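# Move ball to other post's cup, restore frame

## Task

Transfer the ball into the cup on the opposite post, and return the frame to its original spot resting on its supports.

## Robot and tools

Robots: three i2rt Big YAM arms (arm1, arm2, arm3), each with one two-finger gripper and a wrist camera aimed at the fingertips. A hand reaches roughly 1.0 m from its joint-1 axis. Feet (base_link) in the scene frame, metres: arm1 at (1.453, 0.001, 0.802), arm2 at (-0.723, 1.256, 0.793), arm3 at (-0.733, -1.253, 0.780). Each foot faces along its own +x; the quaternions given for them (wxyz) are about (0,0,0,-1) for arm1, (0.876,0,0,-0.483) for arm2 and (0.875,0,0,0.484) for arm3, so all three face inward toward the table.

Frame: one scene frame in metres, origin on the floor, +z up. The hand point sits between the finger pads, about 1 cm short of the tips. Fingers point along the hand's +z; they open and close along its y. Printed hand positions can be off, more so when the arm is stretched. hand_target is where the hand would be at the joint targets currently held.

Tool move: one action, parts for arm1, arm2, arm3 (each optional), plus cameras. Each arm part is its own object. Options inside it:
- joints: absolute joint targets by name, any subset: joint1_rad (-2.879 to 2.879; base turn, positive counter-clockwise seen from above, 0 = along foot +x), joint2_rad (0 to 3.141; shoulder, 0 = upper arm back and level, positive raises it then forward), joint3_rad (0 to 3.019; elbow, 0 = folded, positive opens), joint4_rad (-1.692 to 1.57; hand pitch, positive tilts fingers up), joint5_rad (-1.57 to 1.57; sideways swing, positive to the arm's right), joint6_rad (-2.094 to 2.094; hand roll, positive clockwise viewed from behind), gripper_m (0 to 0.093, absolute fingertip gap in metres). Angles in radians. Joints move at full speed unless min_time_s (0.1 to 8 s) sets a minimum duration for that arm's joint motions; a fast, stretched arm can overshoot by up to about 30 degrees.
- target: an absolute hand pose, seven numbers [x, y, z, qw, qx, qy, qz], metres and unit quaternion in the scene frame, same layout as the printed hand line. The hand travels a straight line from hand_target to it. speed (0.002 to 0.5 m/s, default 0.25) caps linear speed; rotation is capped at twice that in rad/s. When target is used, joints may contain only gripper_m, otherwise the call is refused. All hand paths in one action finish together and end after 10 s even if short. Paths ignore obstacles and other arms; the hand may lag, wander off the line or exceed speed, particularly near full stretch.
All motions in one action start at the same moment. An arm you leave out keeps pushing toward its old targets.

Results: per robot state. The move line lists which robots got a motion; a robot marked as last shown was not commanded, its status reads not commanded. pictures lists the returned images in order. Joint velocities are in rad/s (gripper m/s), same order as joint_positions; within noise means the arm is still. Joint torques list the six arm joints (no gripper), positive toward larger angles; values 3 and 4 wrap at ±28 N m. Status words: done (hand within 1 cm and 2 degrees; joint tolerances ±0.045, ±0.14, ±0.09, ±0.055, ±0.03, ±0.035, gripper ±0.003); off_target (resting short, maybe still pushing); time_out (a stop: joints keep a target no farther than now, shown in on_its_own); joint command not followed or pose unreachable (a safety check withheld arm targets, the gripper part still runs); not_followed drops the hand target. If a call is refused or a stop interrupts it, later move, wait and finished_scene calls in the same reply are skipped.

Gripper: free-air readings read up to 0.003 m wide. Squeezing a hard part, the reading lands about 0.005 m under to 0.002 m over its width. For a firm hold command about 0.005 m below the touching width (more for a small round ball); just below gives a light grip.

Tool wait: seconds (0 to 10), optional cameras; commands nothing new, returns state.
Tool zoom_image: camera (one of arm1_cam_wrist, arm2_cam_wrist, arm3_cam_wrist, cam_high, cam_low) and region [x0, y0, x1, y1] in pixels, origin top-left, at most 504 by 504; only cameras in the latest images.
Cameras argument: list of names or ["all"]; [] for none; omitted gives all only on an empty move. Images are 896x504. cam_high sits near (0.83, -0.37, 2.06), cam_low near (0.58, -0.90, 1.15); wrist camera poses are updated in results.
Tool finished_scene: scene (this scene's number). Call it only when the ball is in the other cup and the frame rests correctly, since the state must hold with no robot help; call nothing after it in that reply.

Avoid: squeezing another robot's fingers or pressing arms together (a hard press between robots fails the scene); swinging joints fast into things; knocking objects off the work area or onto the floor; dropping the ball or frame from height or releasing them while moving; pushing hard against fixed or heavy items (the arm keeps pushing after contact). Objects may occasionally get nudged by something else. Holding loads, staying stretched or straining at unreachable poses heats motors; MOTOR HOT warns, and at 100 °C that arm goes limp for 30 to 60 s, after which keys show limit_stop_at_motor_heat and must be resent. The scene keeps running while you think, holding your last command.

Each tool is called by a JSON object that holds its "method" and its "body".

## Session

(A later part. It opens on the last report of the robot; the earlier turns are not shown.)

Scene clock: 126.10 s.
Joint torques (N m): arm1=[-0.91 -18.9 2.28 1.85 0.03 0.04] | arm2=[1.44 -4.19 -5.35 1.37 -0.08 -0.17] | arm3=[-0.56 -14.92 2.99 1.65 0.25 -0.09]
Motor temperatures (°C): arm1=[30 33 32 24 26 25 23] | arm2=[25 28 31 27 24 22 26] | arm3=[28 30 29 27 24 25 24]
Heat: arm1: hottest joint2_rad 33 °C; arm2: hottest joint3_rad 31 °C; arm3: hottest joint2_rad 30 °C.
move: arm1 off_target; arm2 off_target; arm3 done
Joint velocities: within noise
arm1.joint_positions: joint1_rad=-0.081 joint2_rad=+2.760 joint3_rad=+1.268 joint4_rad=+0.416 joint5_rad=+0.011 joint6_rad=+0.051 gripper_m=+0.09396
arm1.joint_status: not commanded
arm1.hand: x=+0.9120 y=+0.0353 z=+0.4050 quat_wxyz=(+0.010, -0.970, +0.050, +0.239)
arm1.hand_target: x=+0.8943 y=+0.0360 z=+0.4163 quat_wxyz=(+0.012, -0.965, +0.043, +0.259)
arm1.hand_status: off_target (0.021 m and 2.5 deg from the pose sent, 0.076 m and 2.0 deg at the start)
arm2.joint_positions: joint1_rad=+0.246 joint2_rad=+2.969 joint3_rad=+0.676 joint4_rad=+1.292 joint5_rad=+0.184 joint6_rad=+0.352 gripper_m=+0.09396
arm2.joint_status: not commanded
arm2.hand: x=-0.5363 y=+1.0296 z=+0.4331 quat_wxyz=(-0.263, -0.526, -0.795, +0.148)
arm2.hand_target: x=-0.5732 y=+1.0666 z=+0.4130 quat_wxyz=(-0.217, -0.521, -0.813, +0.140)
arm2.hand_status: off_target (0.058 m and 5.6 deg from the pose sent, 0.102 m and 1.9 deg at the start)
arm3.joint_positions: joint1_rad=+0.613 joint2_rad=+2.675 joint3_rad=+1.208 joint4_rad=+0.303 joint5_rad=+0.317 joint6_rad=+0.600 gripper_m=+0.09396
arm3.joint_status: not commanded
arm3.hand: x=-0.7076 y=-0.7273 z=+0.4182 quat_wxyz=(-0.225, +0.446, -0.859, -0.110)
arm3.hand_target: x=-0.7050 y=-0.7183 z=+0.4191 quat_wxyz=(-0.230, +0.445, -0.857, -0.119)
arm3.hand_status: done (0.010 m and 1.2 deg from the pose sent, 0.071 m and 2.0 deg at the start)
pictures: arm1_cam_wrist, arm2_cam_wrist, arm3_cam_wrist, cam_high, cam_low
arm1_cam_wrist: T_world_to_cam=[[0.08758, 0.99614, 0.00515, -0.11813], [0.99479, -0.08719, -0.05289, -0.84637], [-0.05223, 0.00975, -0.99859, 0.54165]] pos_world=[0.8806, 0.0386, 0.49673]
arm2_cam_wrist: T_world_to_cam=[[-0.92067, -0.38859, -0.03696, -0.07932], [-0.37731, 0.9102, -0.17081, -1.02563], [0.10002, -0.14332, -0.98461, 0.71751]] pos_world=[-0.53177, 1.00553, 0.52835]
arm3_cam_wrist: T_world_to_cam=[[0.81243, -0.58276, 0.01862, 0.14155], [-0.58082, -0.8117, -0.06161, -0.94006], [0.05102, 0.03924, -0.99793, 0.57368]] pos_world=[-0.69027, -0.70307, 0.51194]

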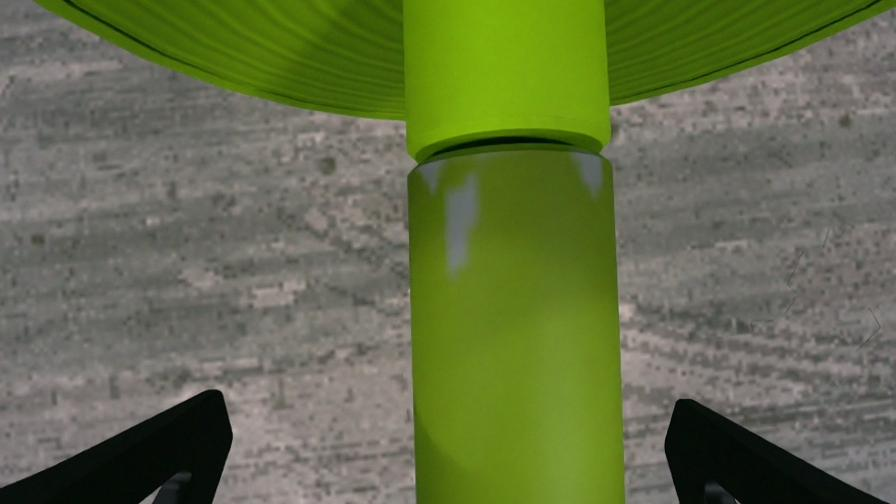

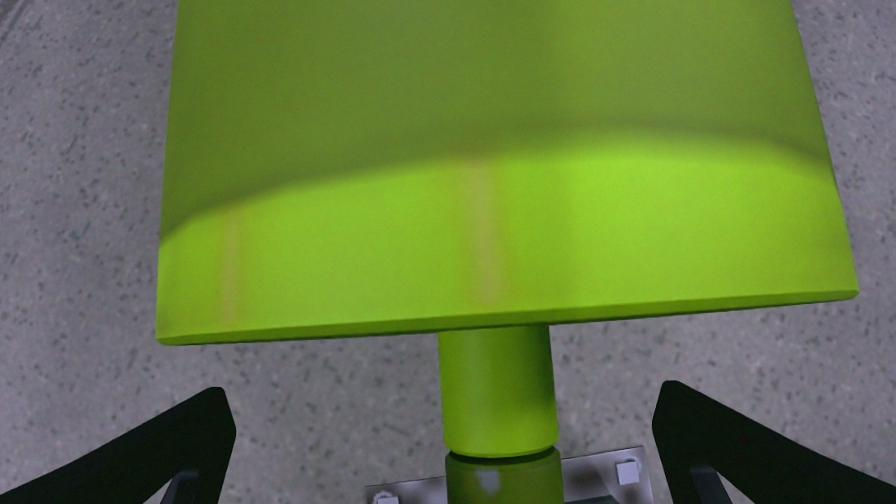

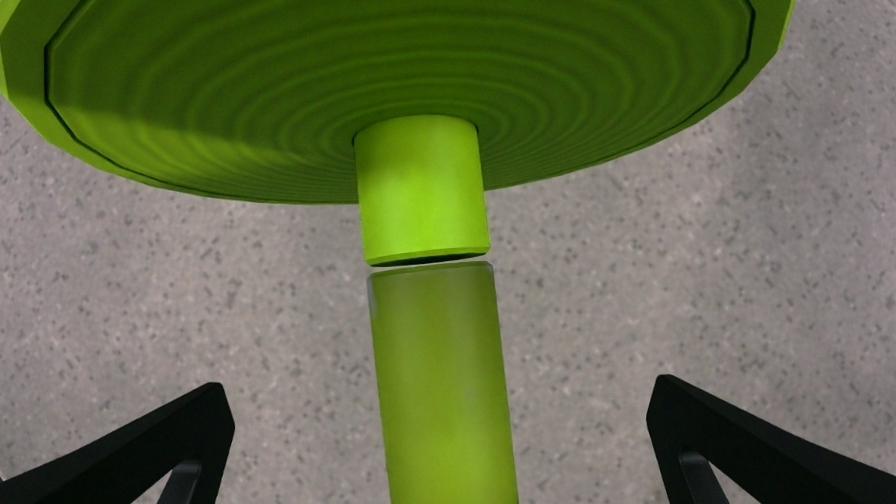

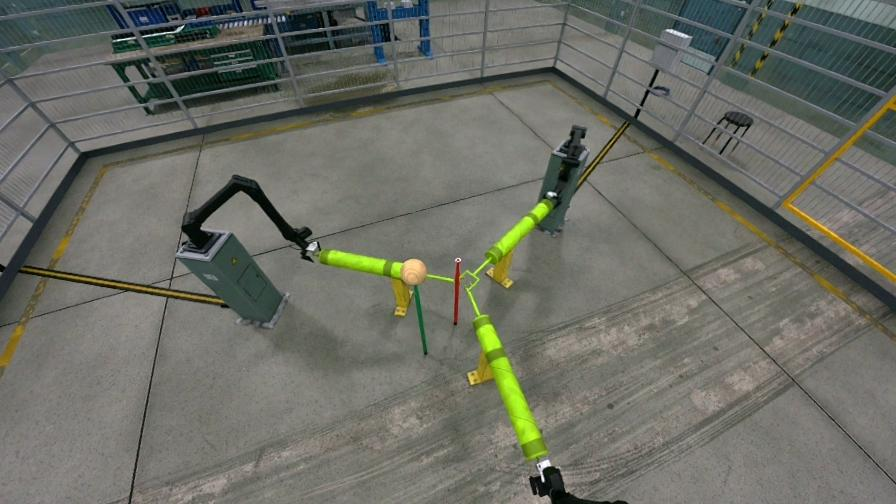

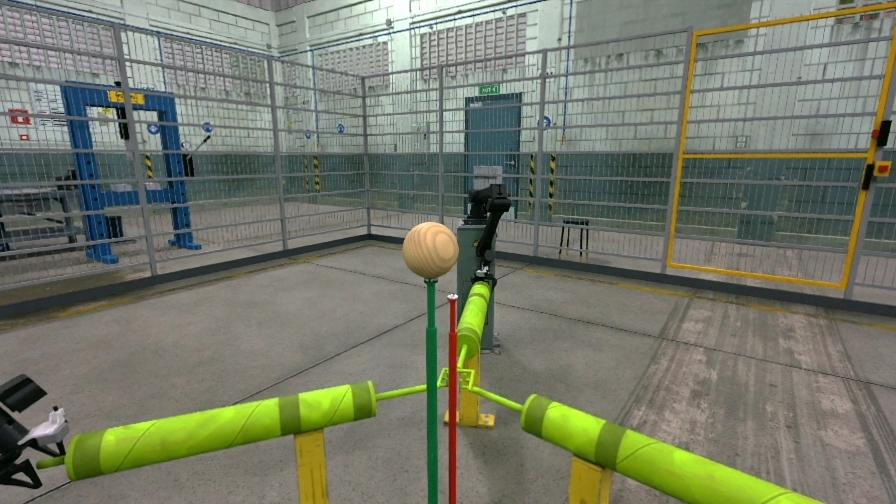

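{"method": "move", "body": {"arm2": {"target":[-0.58,1.085,0.49,0.161,0.529,0.827,-0.103],"speed":0.3}, "arm1": {"target":[0.888,0.044,0.416,-0.0115,0.965,-0.043,-0.259],"speed":0.2}}}

{"method": "move", "body": {"arm2": {"target":[-0.582,1.083,0.40,0.161,0.529,0.827,-0.103],"speed":0.15}, "cameras": ["arm1_cam_wrist","arm2_cam_wrist"]}}

Scene clock: 137.27 s.
Joint torques (N m): arm1=[-2.08 -18.9 2.51 1.2 -0.1 0.04] | arm2=[1.2 -10.93 -8.95 0.25 -0.09 0] | arm3=[-0.56 -14.86 3 1.65 0.26 -0.1]
Motor temperatures (°C): arm1=[30 33 31 24 26 25 23] | arm2=[25 28 31 27 24 22 26] | arm3=[28 31 28 27 24 25 24]
Heat: arm1: hottest joint2_rad 33 °C; arm2: hottest joint3_rad 31 °C; arm3: hottest joint2_rad 31 °C.
move: arm1 off_target; arm2 off_target
Joint velocities: within noise
arm1.joint_positions: joint1_rad=-0.084 joint2_rad=+2.760 joint3_rad=+1.285 joint4_rad=+0.416 joint5_rad=+0.006 joint6_rad=+0.037 gripper_m=+0.09396
arm1.joint_status: not commanded
arm1.hand: x=+0.9015 y=+0.0364 z=+0.4076 quat_wxyz=(+0.010, -0.968, +0.044, +0.248)
arm1.hand_target: x=+0.8882 y=+0.0441 z=+0.4162 quat_wxyz=(+0.012, -0.965, +0.043, +0.259)
arm1.hand_status: off_target (0.018 m and 1.3 deg from the pose sent, 0.028 m and 2.5 deg at the start)
arm2.joint_positions: joint1_rad=+0.246 joint2_rad=+2.776 joint3_rad=+0.508 joint4_rad=+1.122 joint5_rad=+0.135 joint6_rad=+0.352 gripper_m=+0.09396
arm2.joint_status: not commanded
arm2.hand: x=-0.5529 y=+1.0574 z=+0.4822 quat_wxyz=(-0.199, -0.527, -0.819, +0.112)
arm2.hand_target: x=-0.5794 y=+1.0840 z=+0.4900 quat_wxyz=(-0.161, -0.529, -0.827, +0.103)
arm2.hand_status: off_target (0.039 m and 4.6 deg from the pose sent, 0.091 m and 13.3 deg at the start)
arm3: as last shown
pictures: none

Scene clock: 138.43 s.
Joint torques (N m): arm1=[-2.08 -18.9 2.52 1.21 -0.1 0.05] | arm2=[0.97 -6.12 -4.92 0.99 -0.09 -0.11] | arm3=[-0.56 -14.92 2.99 1.65 0.26 -0.1]
Motor temperatures (°C): arm1=[30 33 31 24 26 25 23] | arm2=[25 28 31 27 24 22 26] | arm3=[28 31 28 27 24 25 24]
Heat: arm1: hottest joint2_rad 33 °C; arm2: hottest joint3_rad 31 °C; arm3: hottest joint2_rad 31 °C.
move: arm2 off_target
Joint velocities: within noise
arm1, arm3: as last shown
arm2.joint_positions: joint1_rad=+0.236 joint2_rad=+2.961 joint3_rad=+0.667 joint4_rad=+1.130 joint5_rad=+0.130 joint6_rad=+0.352 gripper_m=+0.09396
arm2.joint_status: not commanded
arm2.hand: x=-0.5572 y=+1.0586 z=+0.4158 quat_wxyz=(-0.190, -0.531, -0.819, +0.109)
arm2.hand_target: x=-0.5820 y=+1.0831 z=+0.4025 quat_wxyz=(-0.160, -0.529, -0.827, +0.103)
arm2.hand_status: off_target (0.038 m and 3.5 deg from the pose sent, 0.091 m and 4.6 deg at the start)
arm1_cam_wrist: T_world_to_cam=[[0.07538, 0.99713, 0.00698, -0.1081], [0.99472, -0.07471, -0.07029, -0.82908], [-0.06957, 0.01224, -0.9975, 0.55873]] pos_world=[0.87173, 0.03901, 0.49981]
arm2_cam_wrist: T_world_to_cam=[[-0.91706, -0.3984, -0.01667, -0.08399], [-0.39842, 0.9172, -0.00218, -1.15226], [0.01616, 0.00465, -0.99986, 0.50965]] pos_world=[-0.54434, 1.02103, 0.50567]

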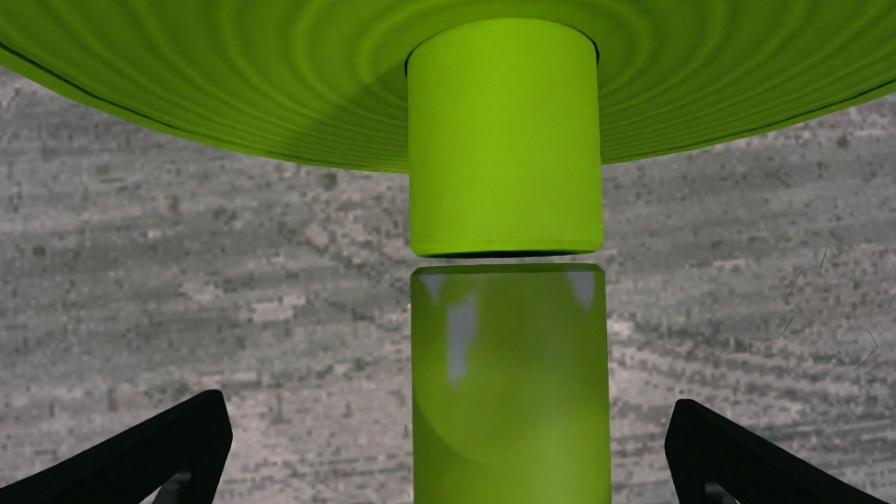

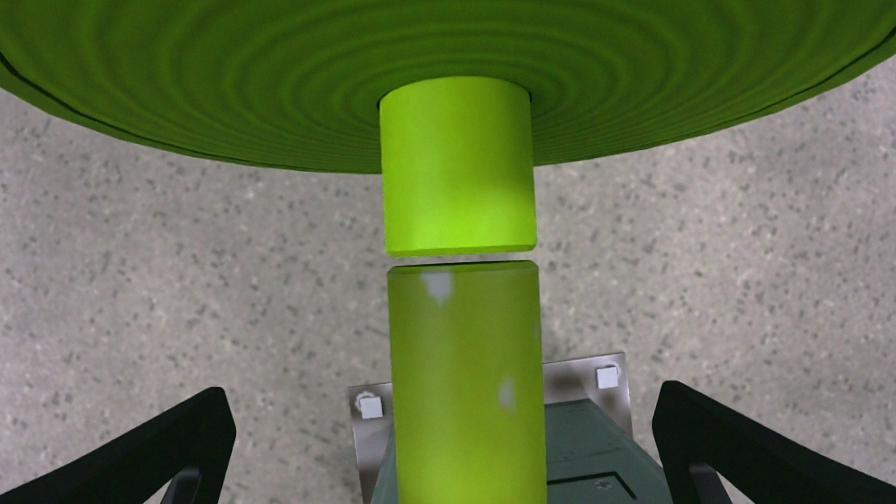

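{"method": "move", "body": {"arm1": {"target":[0.888,0.048,0.428,-0.0115,0.965,-0.043,-0.259],"speed":0.1}, "arm2": {"target":[-0.584,1.082,0.415,0.161,0.529,0.827,-0.103],"speed":0.1}, "arm3": {"target":[-0.705,-0.718,0.430,-0.230,0.445,-0.857,-0.119],"speed":0.1}}}

{"method": "move", "body": {"arm1": {"joints":{"gripper_m":0.0}}, "arm2": {"joints":{"gripper_m":0.0}}, "arm3": {"joints":{"gripper_m":0.0}}, "cameras": ["arm1_cam_wrist","arm2_cam_wrist","arm3_cam_wrist"]}}

Scene clock: 147.73 s.
Joint torques (N m): arm1=[-2.02 -20.13 1.44 1.13 -0.11 0.06] | arm2=[0.32 -8.76 -7.36 1.13 -0.09 -0.18] | arm3=[-0.56 -16.97 1.46 1.33 0.26 -0.1]
Motor temperatures (°C): arm1=[30 33 30 24 26 25 23] | arm2=[25 28 31 27 24 22 26] | arm3=[28 32 27 27 24 25 24]
Heat: arm1: hottest joint2_rad 33 °C; arm2: hottest joint3_rad 31 °C; arm3: hottest joint2_rad 32 °C.
move: arm1 off_target; arm2 off_target; arm3 off_target
Joint velocities: within noise
arm1.joint_positions: joint1_rad=-0.093 joint2_rad=+2.746 joint3_rad=+1.277 joint4_rad=+0.410 joint5_rad=+0.001 joint6_rad=+0.028 gripper_m=+0.09396
arm1.joint_status: not commanded
arm1.hand: x=+0.9004 y=+0.0405 z=+0.4132 quat_wxyz=(+0.010, -0.968, +0.044, +0.248)
arm1.hand_target: x=+0.8880 y=+0.0481 z=+0.4278 quat_wxyz=(+0.012, -0.965, +0.043, +0.259)
arm1.hand_status: off_target (0.021 m and 1.3 deg from the pose sent, 0.027 m and 1.3 deg at the start)
arm2.joint_positions: joint1_rad=+0.231 joint2_rad=+2.961 joint3_rad=+0.667 joint4_rad=+1.130 joint5_rad=+0.126 joint6_rad=+0.346 gripper_m=+0.09396
arm2.joint_status: not commanded
arm2.hand: x=-0.5575 y=+1.0584 z=+0.4157 quat_wxyz=(-0.190, -0.530, -0.819, +0.108)
arm2.hand_target: x=-0.5832 y=+1.0817 z=+0.4158 quat_wxyz=(-0.161, -0.529, -0.827, +0.103)
arm2.hand_status: off_target (0.035 m and 3.5 deg from the pose sent, 0.036 m and 3.6 deg at the start)
arm3.joint_positions: joint1_rad=+0.613 joint2_rad=+2.675 joint3_rad=+1.208 joint4_rad=+0.303 joint5_rad=+0.317 joint6_rad=+0.600 gripper_m=+0.09396
arm3.joint_status: not commanded
arm3.hand: x=-0.7076 y=-0.7273 z=+0.4182 quat_wxyz=(-0.225, +0.446, -0.859, -0.110)
arm3.hand_target: x=-0.7050 y=-0.7182 z=+0.4297 quat_wxyz=(-0.230, +0.445, -0.857, -0.119)
arm3.hand_status: off_target (0.015 m and 1.2 deg from the pose sent, 0.015 m and 1.2 deg at the start)
pictures: none

Scene clock: 148.47 s.
Joint torques (N m): arm1=[-1.96 -20.07 1.52 1.14 -0.07 0.08] | arm2=[0.5 -8.64 -7.38 1.07 -0.13 -0.16] | arm3=[-0.56 -16.91 1.46 1.32 0.38 -0.07]
Motor temperatures (°C): arm1=[30 33 30 24 26 25 23] | arm2=[25 28 31 27 24 22 26] | arm3=[28 32 27 27 24 25 24]
Heat: arm1: hottest joint2_rad 33 °C; arm2: hottest joint3_rad 31 °C; arm3: hottest joint2_rad 32 °C.
move: arm1 off_target; arm2 off_target; arm3 off_target
Joint velocities: within noise
arm1.joint_positions: joint1_rad=-0.093 joint2_rad=+2.746 joint3_rad=+1.276 joint4_rad=+0.410 joint5_rad=+0.001 joint6_rad=+0.026 gripper_m=+0.01652
arm1.joint_status: gripper_m off_target (ended at +0.01655, target +0.00000)
arm1.hand: x=+0.9010 y=+0.0408 z=+0.4132 quat_wxyz=(+0.010, -0.968, +0.043, +0.247)
arm1.hand_target: x=+0.8880 y=+0.0480 z=+0.4278 quat_wxyz=(+0.012, -0.965, +0.043, +0.259)
arm1.hand_status: not commanded
arm2.joint_positions: joint1_rad=+0.229 joint2_rad=+2.961 joint3_rad=+0.667 joint4_rad=+1.131 joint5_rad=+0.127 joint6_rad=+0.346 gripper_m=+0.01645
arm2.joint_status: gripper_m off_target (ended at +0.01648, target +0.00000)
arm2.hand: x=-0.5577 y=+1.0577 z=+0.4159 quat_wxyz=(-0.191, -0.531, -0.819, +0.109)
arm2.hand_target: x=-0.5831 y=+1.0817 z=+0.4159 quat_wxyz=(-0.161, -0.529, -0.827, +0.103)
arm2.hand_status: not commanded
arm3.joint_positions: joint1_rad=+0.613 joint2_rad=+2.674 joint3_rad=+1.208 joint4_rad=+0.304 joint5_rad=+0.315 joint6_rad=+0.598 gripper_m=+0.01728
arm3.joint_status: gripper_m off_target (ended at +0.01731, target +0.00000)
arm3.hand: x=-0.7080 y=-0.7267 z=+0.4185 quat_wxyz=(-0.224, +0.447, -0.859, -0.111)
arm3.hand_target: x=-0.7050 y=-0.7180 z=+0.4299 quat_wxyz=(-0.230, +0.445, -0.857, -0.119)
arm3.hand_status: not commanded
arm1_cam_wrist: T_world_to_cam=[[0.0733, 0.99728, 0.00741, -0.11079], [0.99494, -0.07261, -0.06943, -0.82848], [-0.06871, 0.01246, -0.99756, 0.56348]] pos_world=[0.87113, 0.04332, 0.50541]
arm2_cam_wrist: T_world_to_cam=[[-0.9167, -0.39918, -0.01752, -0.0835], [-0.3992, 0.91686, -0.003, -1.15124], [0.01726, 0.00425, -0.99984, 0.51077]] pos_world=[-0.54494, 1.02002, 0.50577]
arm3_cam_wrist: T_world_to_cam=[[0.8142, -0.58034, 0.01684, 0.14605], [-0.57849, -0.81339, -0.06123, -0.93956], [0.04923, 0.04012, -0.99798, 0.57339]] pos_world=[-0.69067, -0.70247, 0.51224]

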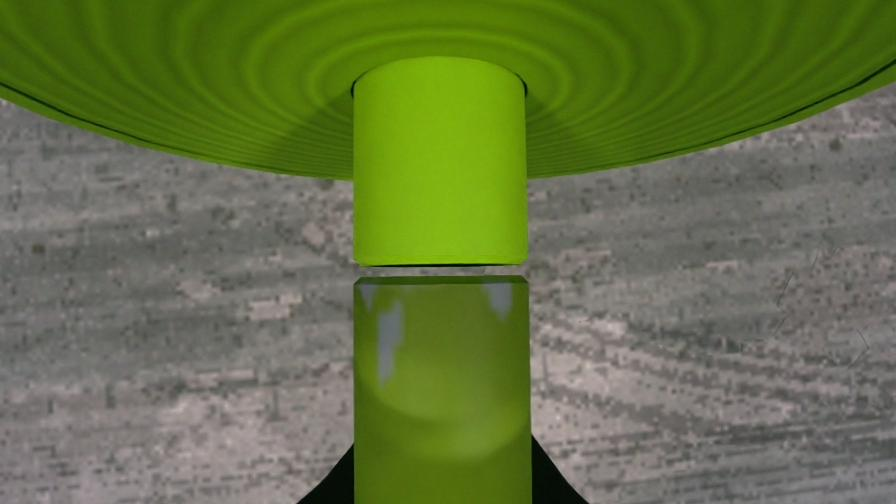

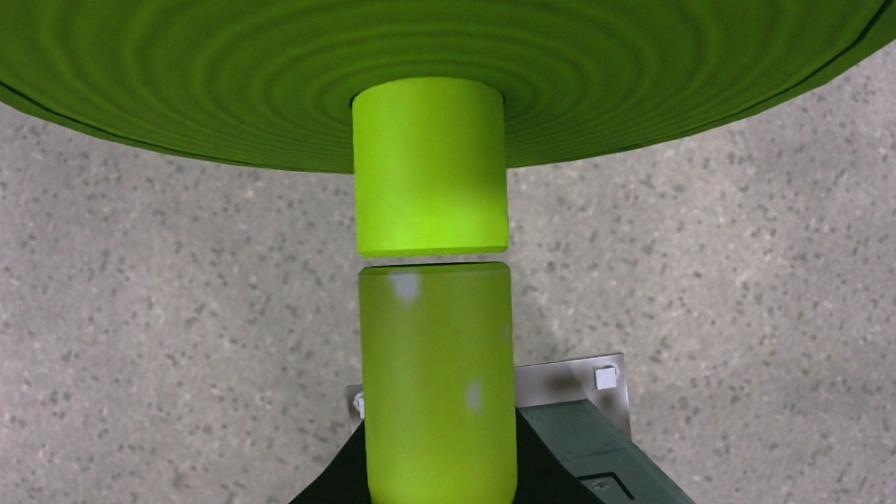

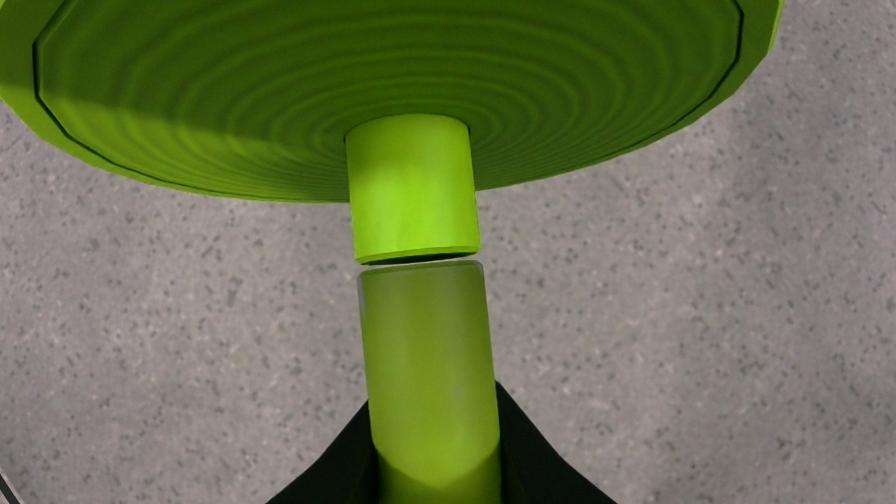

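{"method": "move", "body": {"arm1": {"target":[0.890,0.045,0.56,-0.0115,0.965,-0.043,-0.259],"speed":0.15}, "arm2": {"target":[-0.565,1.065,0.56,0.161,0.529,0.827,-0.103],"speed":0.15}, "arm3": {"target":[-0.705,-0.720,0.56,-0.230,0.445,-0.857,-0.119],"speed":0.15}, "cameras": ["all"]}}

Scene clock: 162.57 s.
Joint torques (N m): arm1=[-1.61 -19.66 3 0.59 0 0.14] | arm2=[0.79 -12.86 -5.49 0.2 -0.1 -0.15] | arm3=[-0.03 -17.14 2.7 0.64 0.69 0]
Motor temperatures (°C): arm1=[30 32 30 24 26 25 24] | arm2=[25 29 31 27 24 22 27] | arm3=[27 33 26 27 24 25 25]
Heat: arm1: hottest joint2_rad 32 °C; arm2: hottest joint3_rad 31 °C; arm3: hottest joint2_rad 33 °C.
move: arm1 off_target; arm2 off_target; arm3 off_target
Joint velocities: within noise
arm1.joint_positions: joint1_rad=-0.093 joint2_rad=+2.406 joint3_rad=+1.057 joint4_rad=+0.288 joint5_rad=+0.000 joint6_rad=+0.022 gripper_m=+0.01652
arm1.joint_status: not commanded
arm1.hand: x=+0.9035 y=+0.0393 z=+0.5408 quat_wxyz=(+0.010, -0.968, +0.041, +0.247)
arm1.hand_target: x=+0.8902 y=+0.0449 z=+0.5597 quat_wxyz=(+0.012, -0.965, +0.043, +0.259)
arm1.hand_status: off_target (0.024 m and 1.5 deg from the pose sent, 0.147 m and 1.4 deg at the start)
arm2.joint_positions: joint1_rad=+0.227 joint2_rad=+2.468 joint3_rad=+0.361 joint4_rad=+0.896 joint5_rad=+0.127 joint6_rad=+0.345 gripper_m=+0.01645
arm2.joint_status: not commanded
arm2.hand: x=-0.5589 y=+1.0594 z=+0.5514 quat_wxyz=(-0.167, -0.533, -0.823, +0.104)
arm2.hand_target: x=-0.5651 y=+1.0651 z=+0.5595 quat_wxyz=(-0.161, -0.529, -0.827, +0.103)
arm2.hand_status: off_target (0.012 m and 0.9 deg from the pose sent, 0.144 m and 3.6 deg at the start)
arm3.joint_positions: joint1_rad=+0.608 joint2_rad=+2.342 joint3_rad=+1.022 joint4_rad=+0.161 joint5_rad=+0.307 joint6_rad=+0.593 gripper_m=+0.01728
arm3.joint_status: not commanded
arm3.hand: x=-0.7062 y=-0.7267 z=+0.5428 quat_wxyz=(-0.223, +0.448, -0.859, -0.113)
arm3.hand_target: x=-0.7051 y=-0.7201 z=+0.5594 quat_wxyz=(-0.230, +0.445, -0.857, -0.119)
arm3.hand_status: off_target (0.019 m and 1.2 deg from the pose sent, 0.142 m and 1.2 deg at the start)
pictures: arm1_cam_wrist, arm2_cam_wrist, arm3_cam_wrist, cam_high, cam_low
arm1_cam_wrist: T_world_to_cam=[[0.0695, 0.99754, 0.00909, -0.10797], [0.9953, -0.06872, -0.06827, -0.82325], [-0.06747, 0.01379, -0.99763, 0.68986]] pos_world=[0.87343, 0.04162, 0.63301]
arm2_cam_wrist: T_world_to_cam=[[-0.91763, -0.39744, 0.00092, -0.09401], [-0.39705, 0.91682, 0.0423, -1.17665], [-0.01765, 0.03845, -0.99911, 0.59009]] pos_world=[-0.54304, 1.01873, 0.63941]
arm3_cam_wrist: T_world_to_cam=[[0.81559, -0.57851, 0.01169, 0.14756], [-0.57693, -0.81459, -0.06001, -0.93138], [0.04424, 0.0422, -0.99813, 0.69546]] pos_world=[-0.68846, -0.70267, 0.63654]

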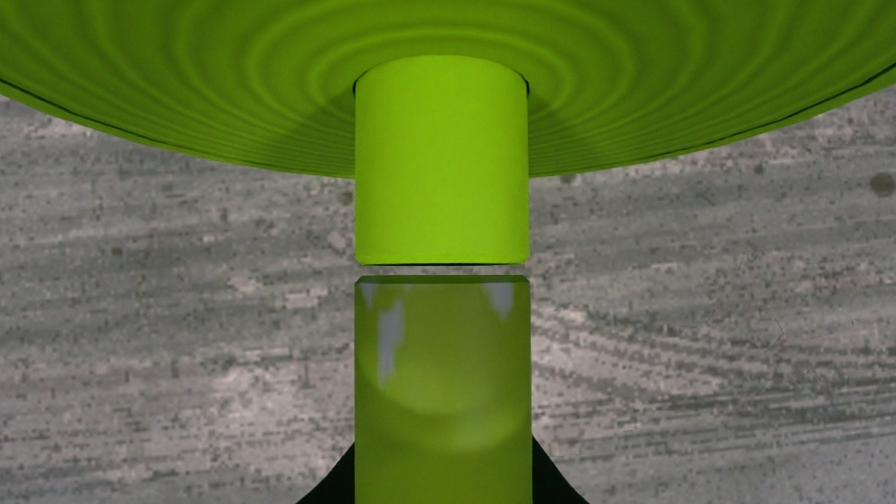

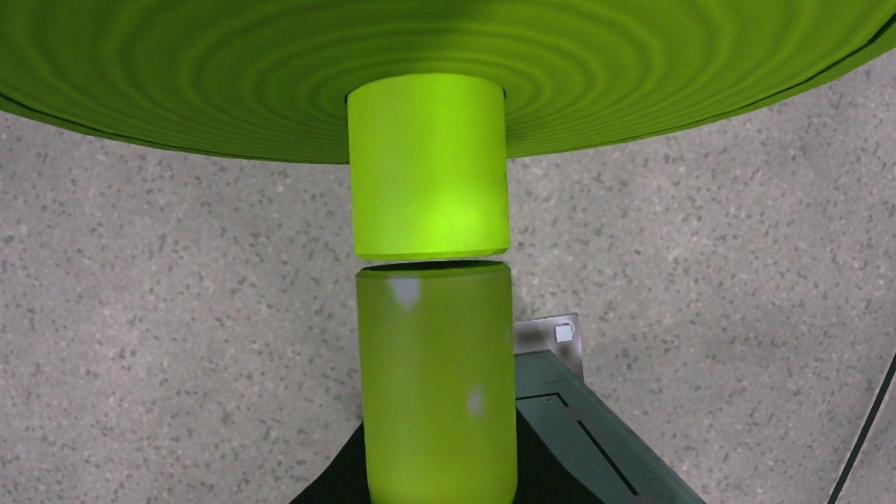

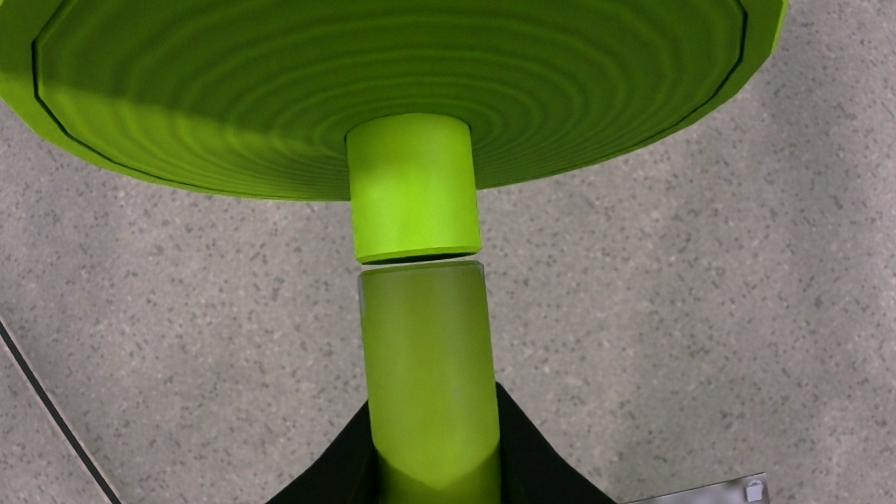

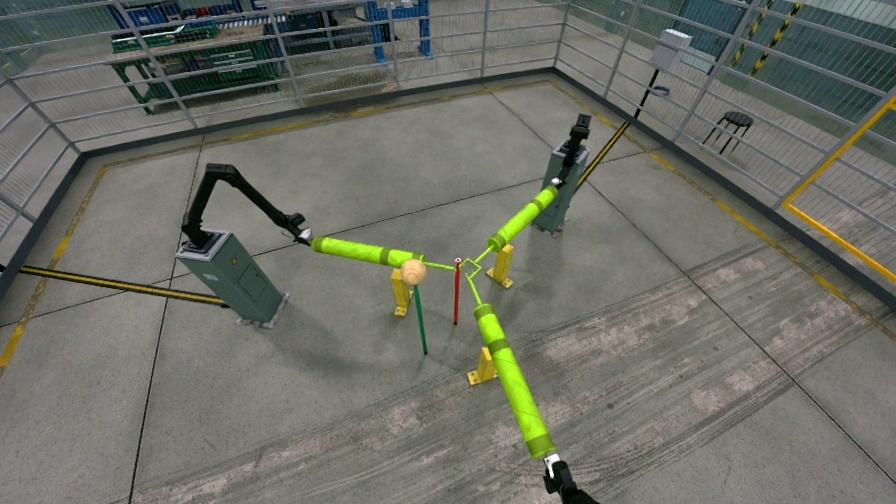

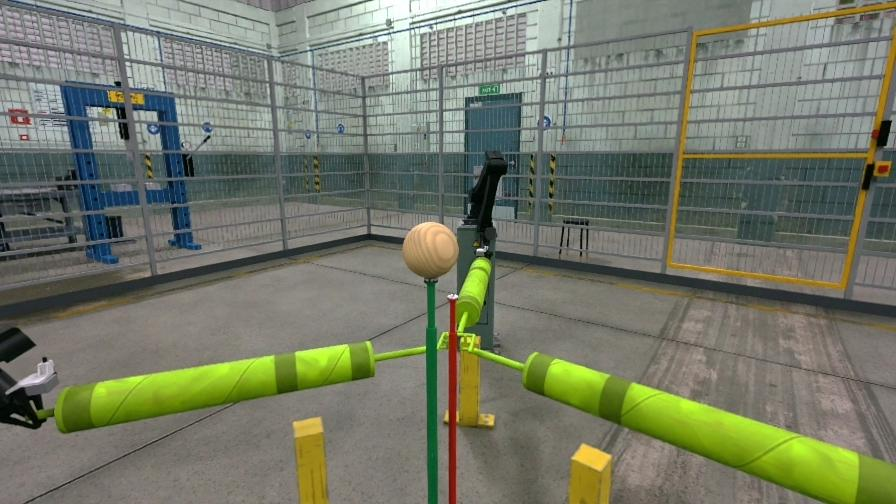

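{"method": "move", "body": {"arm1": {"target":[0.888,0.046,0.822,-0.0115,0.965,-0.043,-0.259],"speed":0.15}, "arm2": {"target":[-0.564,1.064,0.814,0.161,0.529,0.827,-0.103],"speed":0.15}, "arm3": {"target":[-0.706,-0.720,0.825,-0.230,0.445,-0.857,-0.119],"speed":0.15}, "cameras": ["cam_high","cam_low"]}}

{"method": "zoom_image", "body": {"camera": "cam_low", "region": [370, 200, 550, 350]}}

{"method": "zoom_image", "body": {"camera": "cam_high", "region": [390, 210, 530, 340]}}

Scene clock: 174.63 s.
Joint torques (N m): arm1=[-1.61 -15.91 9.43 -0.02 -0.08 0.14] | arm2=[1.55 -3.96 8.01 -0.84 -0.31 -0.12] | arm3=[-0.5 -14.45 9.11 -0.32 0.66 0.04]
Motor temperatures (°C): arm1=[30 34 30 24 25 25 25] | arm2=[25 29 31 26 24 22 27] | arm3=[27 33 26 27 24 25 25]
Heat: arm1: hottest joint2_rad 34 °C; arm2: hottest joint3_rad 31 °C; arm3: hottest joint2_rad 33 °C.
move: arm1 off_target; arm2 done; arm3 off_target
Joint velocities: within noise
arm1.joint_positions: joint1_rad=-0.101 joint2_rad=+1.759 joint3_rad=+0.980 joint4_rad=-0.281 joint5_rad=-0.001 joint6_rad=+0.016 gripper_m=+0.01652
arm1.joint_status: not commanded
arm1.hand: x=+0.9016 y=+0.0407 z=+0.8008 quat_wxyz=(+0.011, -0.968, +0.041, +0.247)
arm1.hand_target: x=+0.8885 y=+0.0460 z=+0.8223 quat_wxyz=(+0.012, -0.965, +0.043, +0.260)
arm1.hand_status: off_target (0.026 m and 1.4 deg from the pose sent, 0.282 m and 1.5 deg at the start)
arm2.joint_positions: joint1_rad=+0.211 joint2_rad=+0.975 joint3_rad=+0.292 joint4_rad=-0.528 joint5_rad=+0.130 joint6_rad=+0.334 gripper_m=+0.01645
arm2.joint_status: not commanded
arm2.hand: x=-0.5663 y=+1.0627 z=+0.8071 quat_wxyz=(-0.165, -0.535, -0.822, +0.108)
arm2.hand_target: x=-0.5639 y=+1.0638 z=+0.8136 quat_wxyz=(-0.161, -0.529, -0.827, +0.103)
arm2.hand_status: done (0.007 m and 1.2 deg from the pose sent, 0.263 m and 0.9 deg at the start)
arm3.joint_positions: joint1_rad=+0.617 joint2_rad=+1.713 joint3_rad=+0.998 joint4_rad=-0.440 joint5_rad=+0.310 joint6_rad=+0.593 gripper_m=+0.01728
arm3.joint_status: not commanded
arm3.hand: x=-0.7100 y=-0.7230 z=+0.8036 quat_wxyz=(-0.224, +0.451, -0.856, -0.115)
arm3.hand_target: x=-0.7059 y=-0.7201 z=+0.8245 quat_wxyz=(-0.230, +0.445, -0.857, -0.119)
arm3.hand_status: off_target (0.022 m and 1.1 deg from the pose sent, 0.282 m and 1.1 deg at the start)

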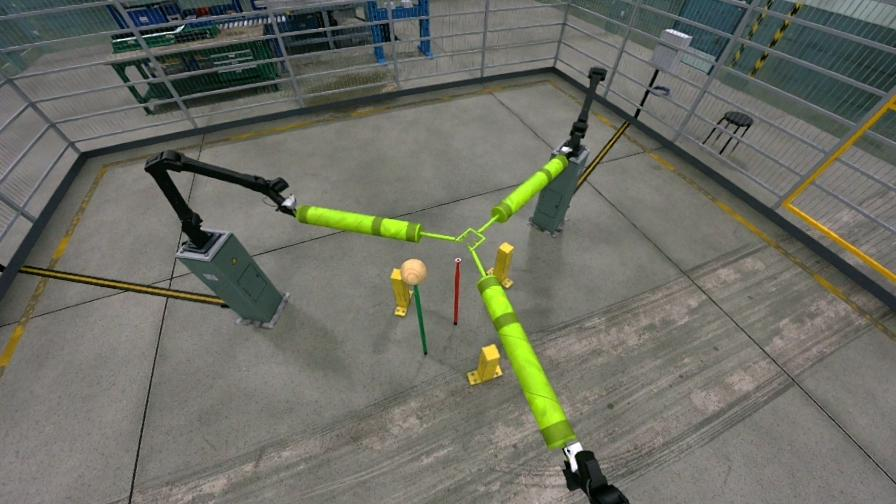

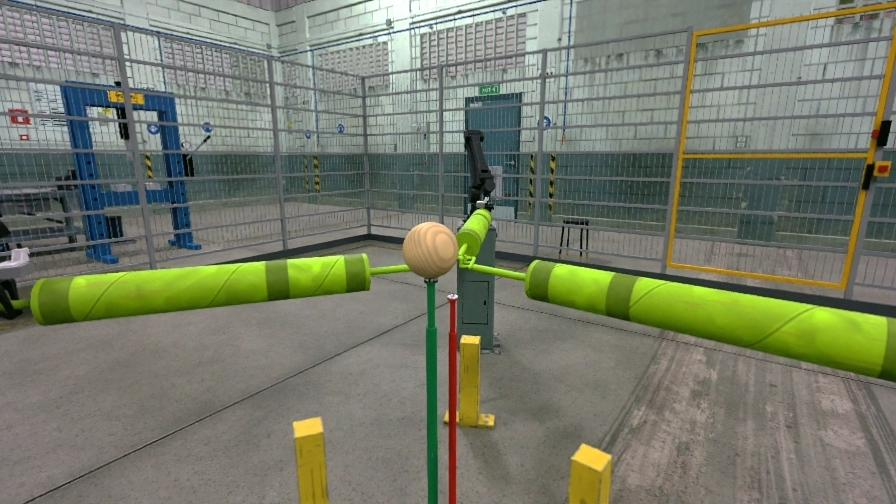

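Scaled by 2.800 from the camera's image (finer frame: 1280x720).

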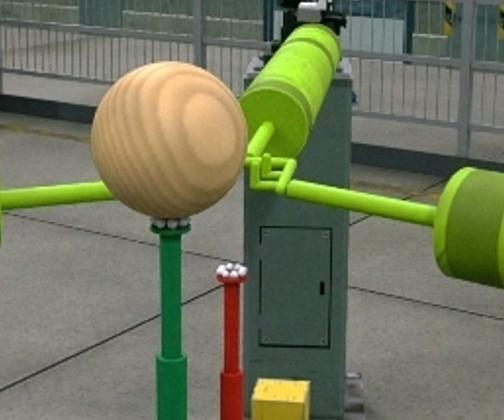

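Scaled by 3.600 from the camera's image (finer frame: 1280x720).

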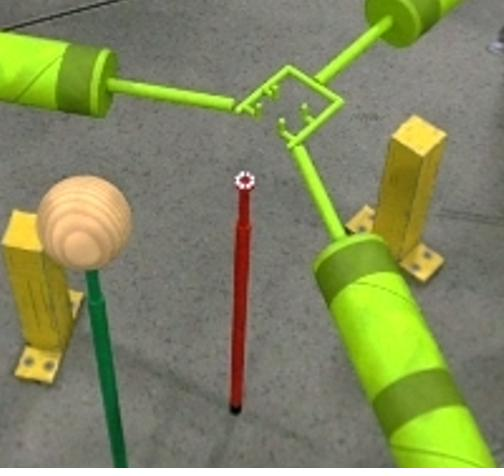

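{"method": "move", "body": {"arm1": {"target":[1.012,-0.230,0.822,-0.0115,0.965,-0.043,-0.259],"speed":0.15}, "arm2": {"target":[-0.442,0.788,0.826,0.161,0.529,0.827,-0.103],"speed":0.15}, "arm3": {"target":[-0.585,-0.998,0.820,-0.230,0.445,-0.857,-0.119],"speed":0.15}, "cameras": ["cam_high","cam_low"]}}

{"method": "zoom_image", "body": {"camera": "cam_low", "region": [370, 200, 550, 350]}}

{"method": "zoom_image", "body": {"camera": "cam_high", "region": [370, 210, 510, 340]}}

Scene clock: 202.40 s.
Joint torques (N m): arm1=[-0.44 -14.1 9.31 0.42 0.83 0.22] | arm2=[2.02 -14.92 8.91 -0.4 -0.23 -0.07] | arm3=[-1.03 -4.48 7.97 0.2 0.15 -0.04]
Motor temperatures (°C): arm1=[30 32 35 24 26 25 26] | arm2=[25 29 34 26 24 22 28] | arm3=[27 32 30 27 24 25 26]
Heat: arm1: hottest joint3_rad 35 °C; arm2: hottest joint3_rad 34 °C; arm3: hottest joint2_rad 32 °C.
move: arm1 off_target; arm2 done; arm3 done
Joint velocities: within noise
arm1.joint_positions: joint1_rad=+0.561 joint2_rad=+1.655 joint3_rad=+0.840 joint4_rad=-0.370 joint5_rad=+0.304 joint6_rad=+0.610 gripper_m=+0.01652
arm1.joint_status: not commanded
arm1.hand: x=+1.0299 y=-0.2191 z=+0.7966 quat_wxyz=(+0.020, -0.971, +0.037, +0.235)
arm1.hand_target: x=+1.0129 y=-0.2296 z=+0.8221 quat_wxyz=(+0.011, -0.965, +0.043, +0.259)
arm1.hand_status: off_target (0.033 m and 3.1 deg from the pose sent, 0.293 m and 1.4 deg at the start)
arm2.joint_positions: joint1_rad=-0.017 joint2_rad=+1.739 joint3_rad=+1.056 joint4_rad=-0.512 joint5_rad=+0.048 joint6_rad=+0.120 gripper_m=+0.01645
arm2.joint_status: not commanded
arm2.hand: x=-0.4512 y=+0.7911 z=+0.8222 quat_wxyz=(-0.164, -0.535, -0.822, +0.107)
arm2.hand_target: x=-0.4421 y=+0.7882 z=+0.8261 quat_wxyz=(-0.161, -0.529, -0.827, +0.103)
arm2.hand_status: done (0.010 m and 1.1 deg from the pose sent, 0.302 m and 1.2 deg at the start)
arm3.joint_positions: joint1_rad=+0.085 joint2_rad=+0.990 joint3_rad=+0.341 joint4_rad=-0.388 joint5_rad=+0.065 joint6_rad=+0.115 gripper_m=+0.01728
arm3.joint_status: not commanded
arm3.hand: x=-0.5850 y=-0.9905 z=+0.8187 quat_wxyz=(-0.233, +0.447, -0.855, -0.124)
arm3.hand_target: x=-0.5850 y=-0.9977 z=+0.8196 quat_wxyz=(-0.230, +0.445, -0.857, -0.119)
arm3.hand_status: done (0.008 m and 0.7 deg from the pose sent, 0.303 m and 1.1 deg at the start)

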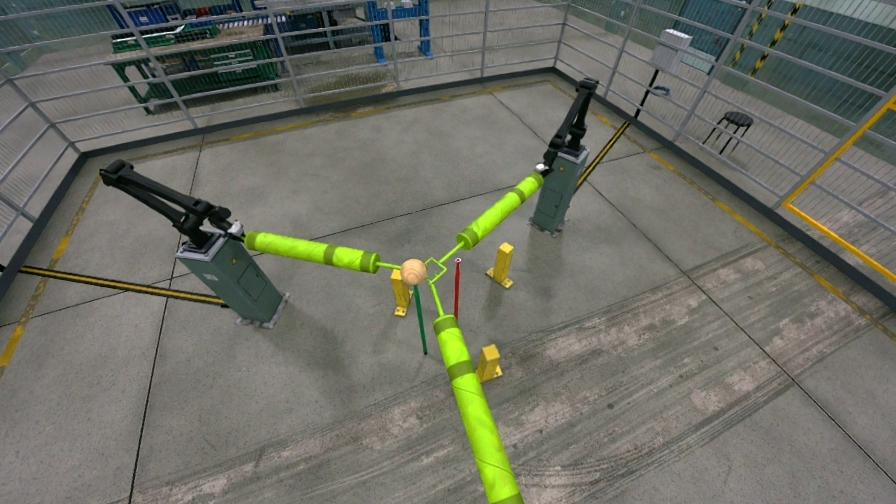

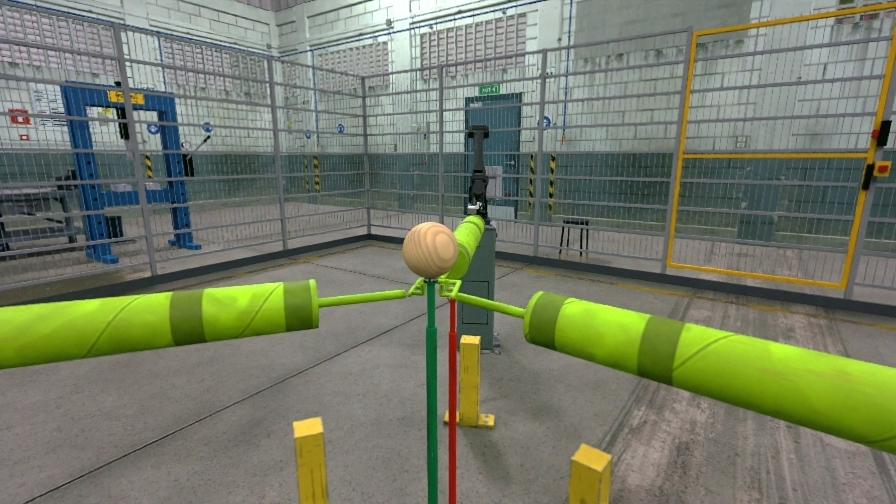

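Scaled by 2.800 from the camera's image (finer frame: 1280x720).

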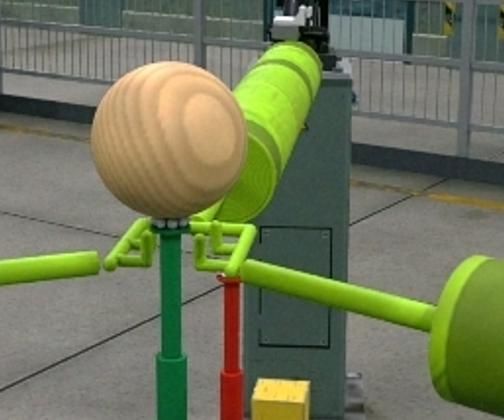

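Scaled by 3.600 from the camera's image (finer frame: 1280x720).

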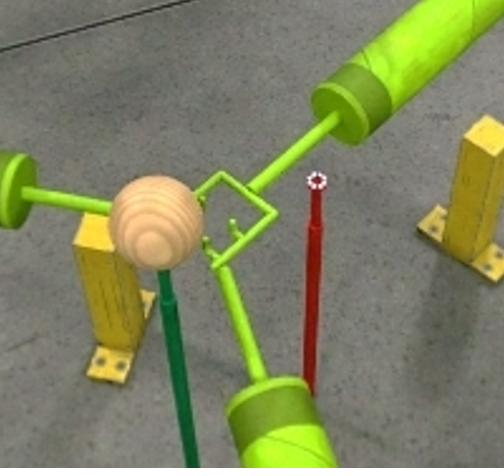

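{"method": "move", "body": {"arm1": {"target":[1.042,-0.312,0.837,-0.0115,0.965,-0.043,-0.259],"speed":0.08}, "arm2": {"target":[-0.408,0.709,0.822,0.161,0.529,0.827,-0.103],"speed":0.08}, "arm3": {"target":[-0.552,-1.077,0.813,-0.230,0.445,-0.857,-0.119],"speed":0.08}, "cameras": ["cam_high","cam_low"]}}

{"method": "zoom_image", "body": {"camera": "cam_low", "region": [370, 200, 550, 350]}}

{"method": "zoom_image", "body": {"camera": "cam_high", "region": [370, 210, 510, 340]}}

Scene clock: 214.87 s.
Joint torques (N m): arm1=[-0.67 -14.92 10.22 0.66 0.62 0.2] | arm2=[2.96 -18.43 9.84 -0.47 -0.2 0.04] | arm3=[-1.85 -2.32 8.91 0.25 0.35 -0.02]
Motor temperatures (°C): arm1=[30 33 36 24 26 25 26] | arm2=[25 30 34 26 24 22 28] | arm3=[27 31 31 27 24 25 26]
Heat: arm1: hottest joint3_rad 36 °C; arm2: hottest joint3_rad 34 °C; arm3: hottest joint2_rad 31 °C.
move: arm1 off_target; arm2 off_target; arm3 done
Joint velocities: within noise
arm1.joint_positions: joint1_rad=+0.753 joint2_rad=+1.690 joint3_rad=+0.943 joint4_rad=-0.519 joint5_rad=+0.386 joint6_rad=+0.797 gripper_m=+0.01652
arm1.joint_status: not commanded
arm1.hand: x=+1.0616 y=-0.2944 z=+0.8093 quat_wxyz=(+0.032, -0.971, +0.035, +0.234)
arm1.hand_target: x=+1.0431 y=-0.3112 z=+0.8376 quat_wxyz=(+0.011, -0.965, +0.043, +0.259)
arm1.hand_status: off_target (0.038 m and 3.8 deg from the pose sent, 0.102 m and 3.1 deg at the start)
arm2.joint_positions: joint1_rad=-0.049 joint2_rad=+1.931 joint3_rad=+1.323 joint4_rad=-0.595 joint5_rad=+0.038 joint6_rad=+0.088 gripper_m=+0.01645
arm2.joint_status: not commanded
arm2.hand: x=-0.4243 y=+0.7116 z=+0.8142 quat_wxyz=(-0.159, -0.535, -0.823, +0.106)
arm2.hand_target: x=-0.4082 y=+0.7095 z=+0.8222 quat_wxyz=(-0.162, -0.529, -0.827, +0.103)
arm2.hand_status: off_target (0.018 m and 0.9 deg from the pose sent, 0.093 m and 1.1 deg at the start)
arm3.joint_positions: joint1_rad=-0.311 joint2_rad=+0.815 joint3_rad=+0.244 joint4_rad=-0.482 joint5_rad=-0.147 joint6_rad=-0.239 gripper_m=+0.01728
arm3.joint_status: not commanded
arm3.hand: x=-0.5544 y=-1.0697 z=+0.8109 quat_wxyz=(-0.231, +0.453, -0.852, -0.127)
arm3.hand_target: x=-0.5520 y=-1.0766 z=+0.8125 quat_wxyz=(-0.230, +0.445, -0.857, -0.119)
arm3.hand_status: done (0.008 m and 1.5 deg from the pose sent, 0.093 m and 0.7 deg at the start)

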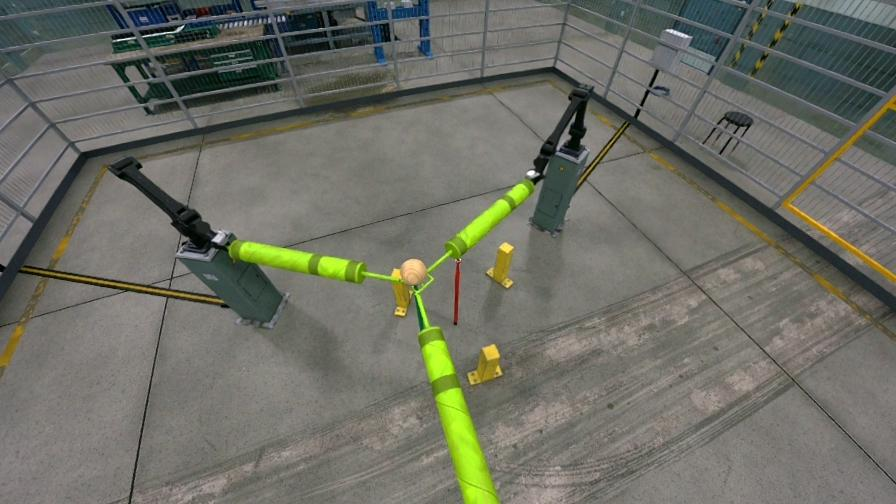

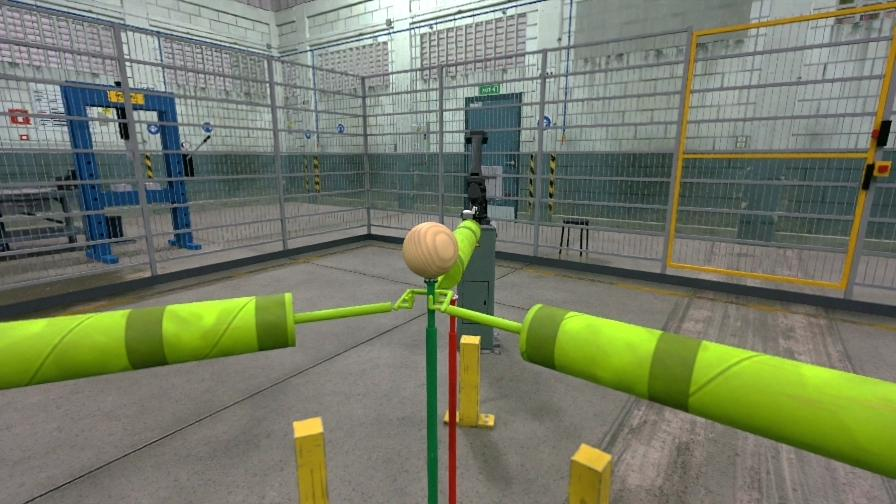

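Scaled by 2.800 from the camera's image (finer frame: 1280x720).

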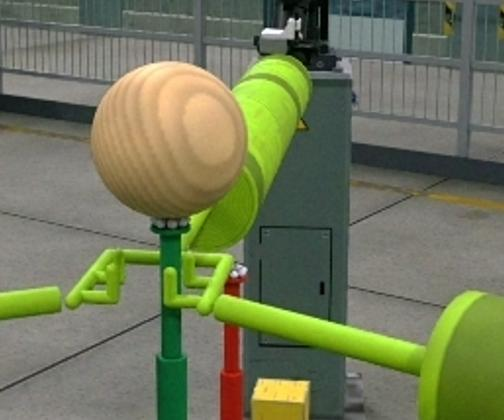

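Scaled by 3.600 from the camera's image (finer frame: 1280x720).

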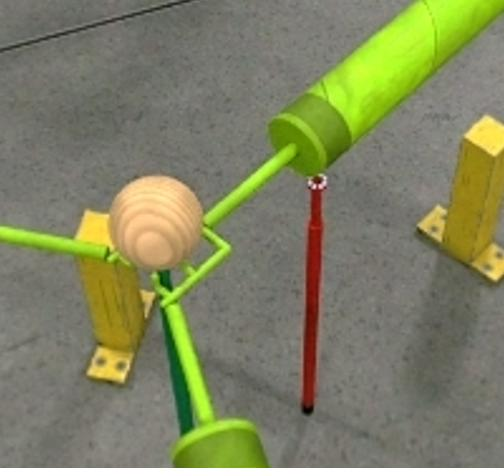

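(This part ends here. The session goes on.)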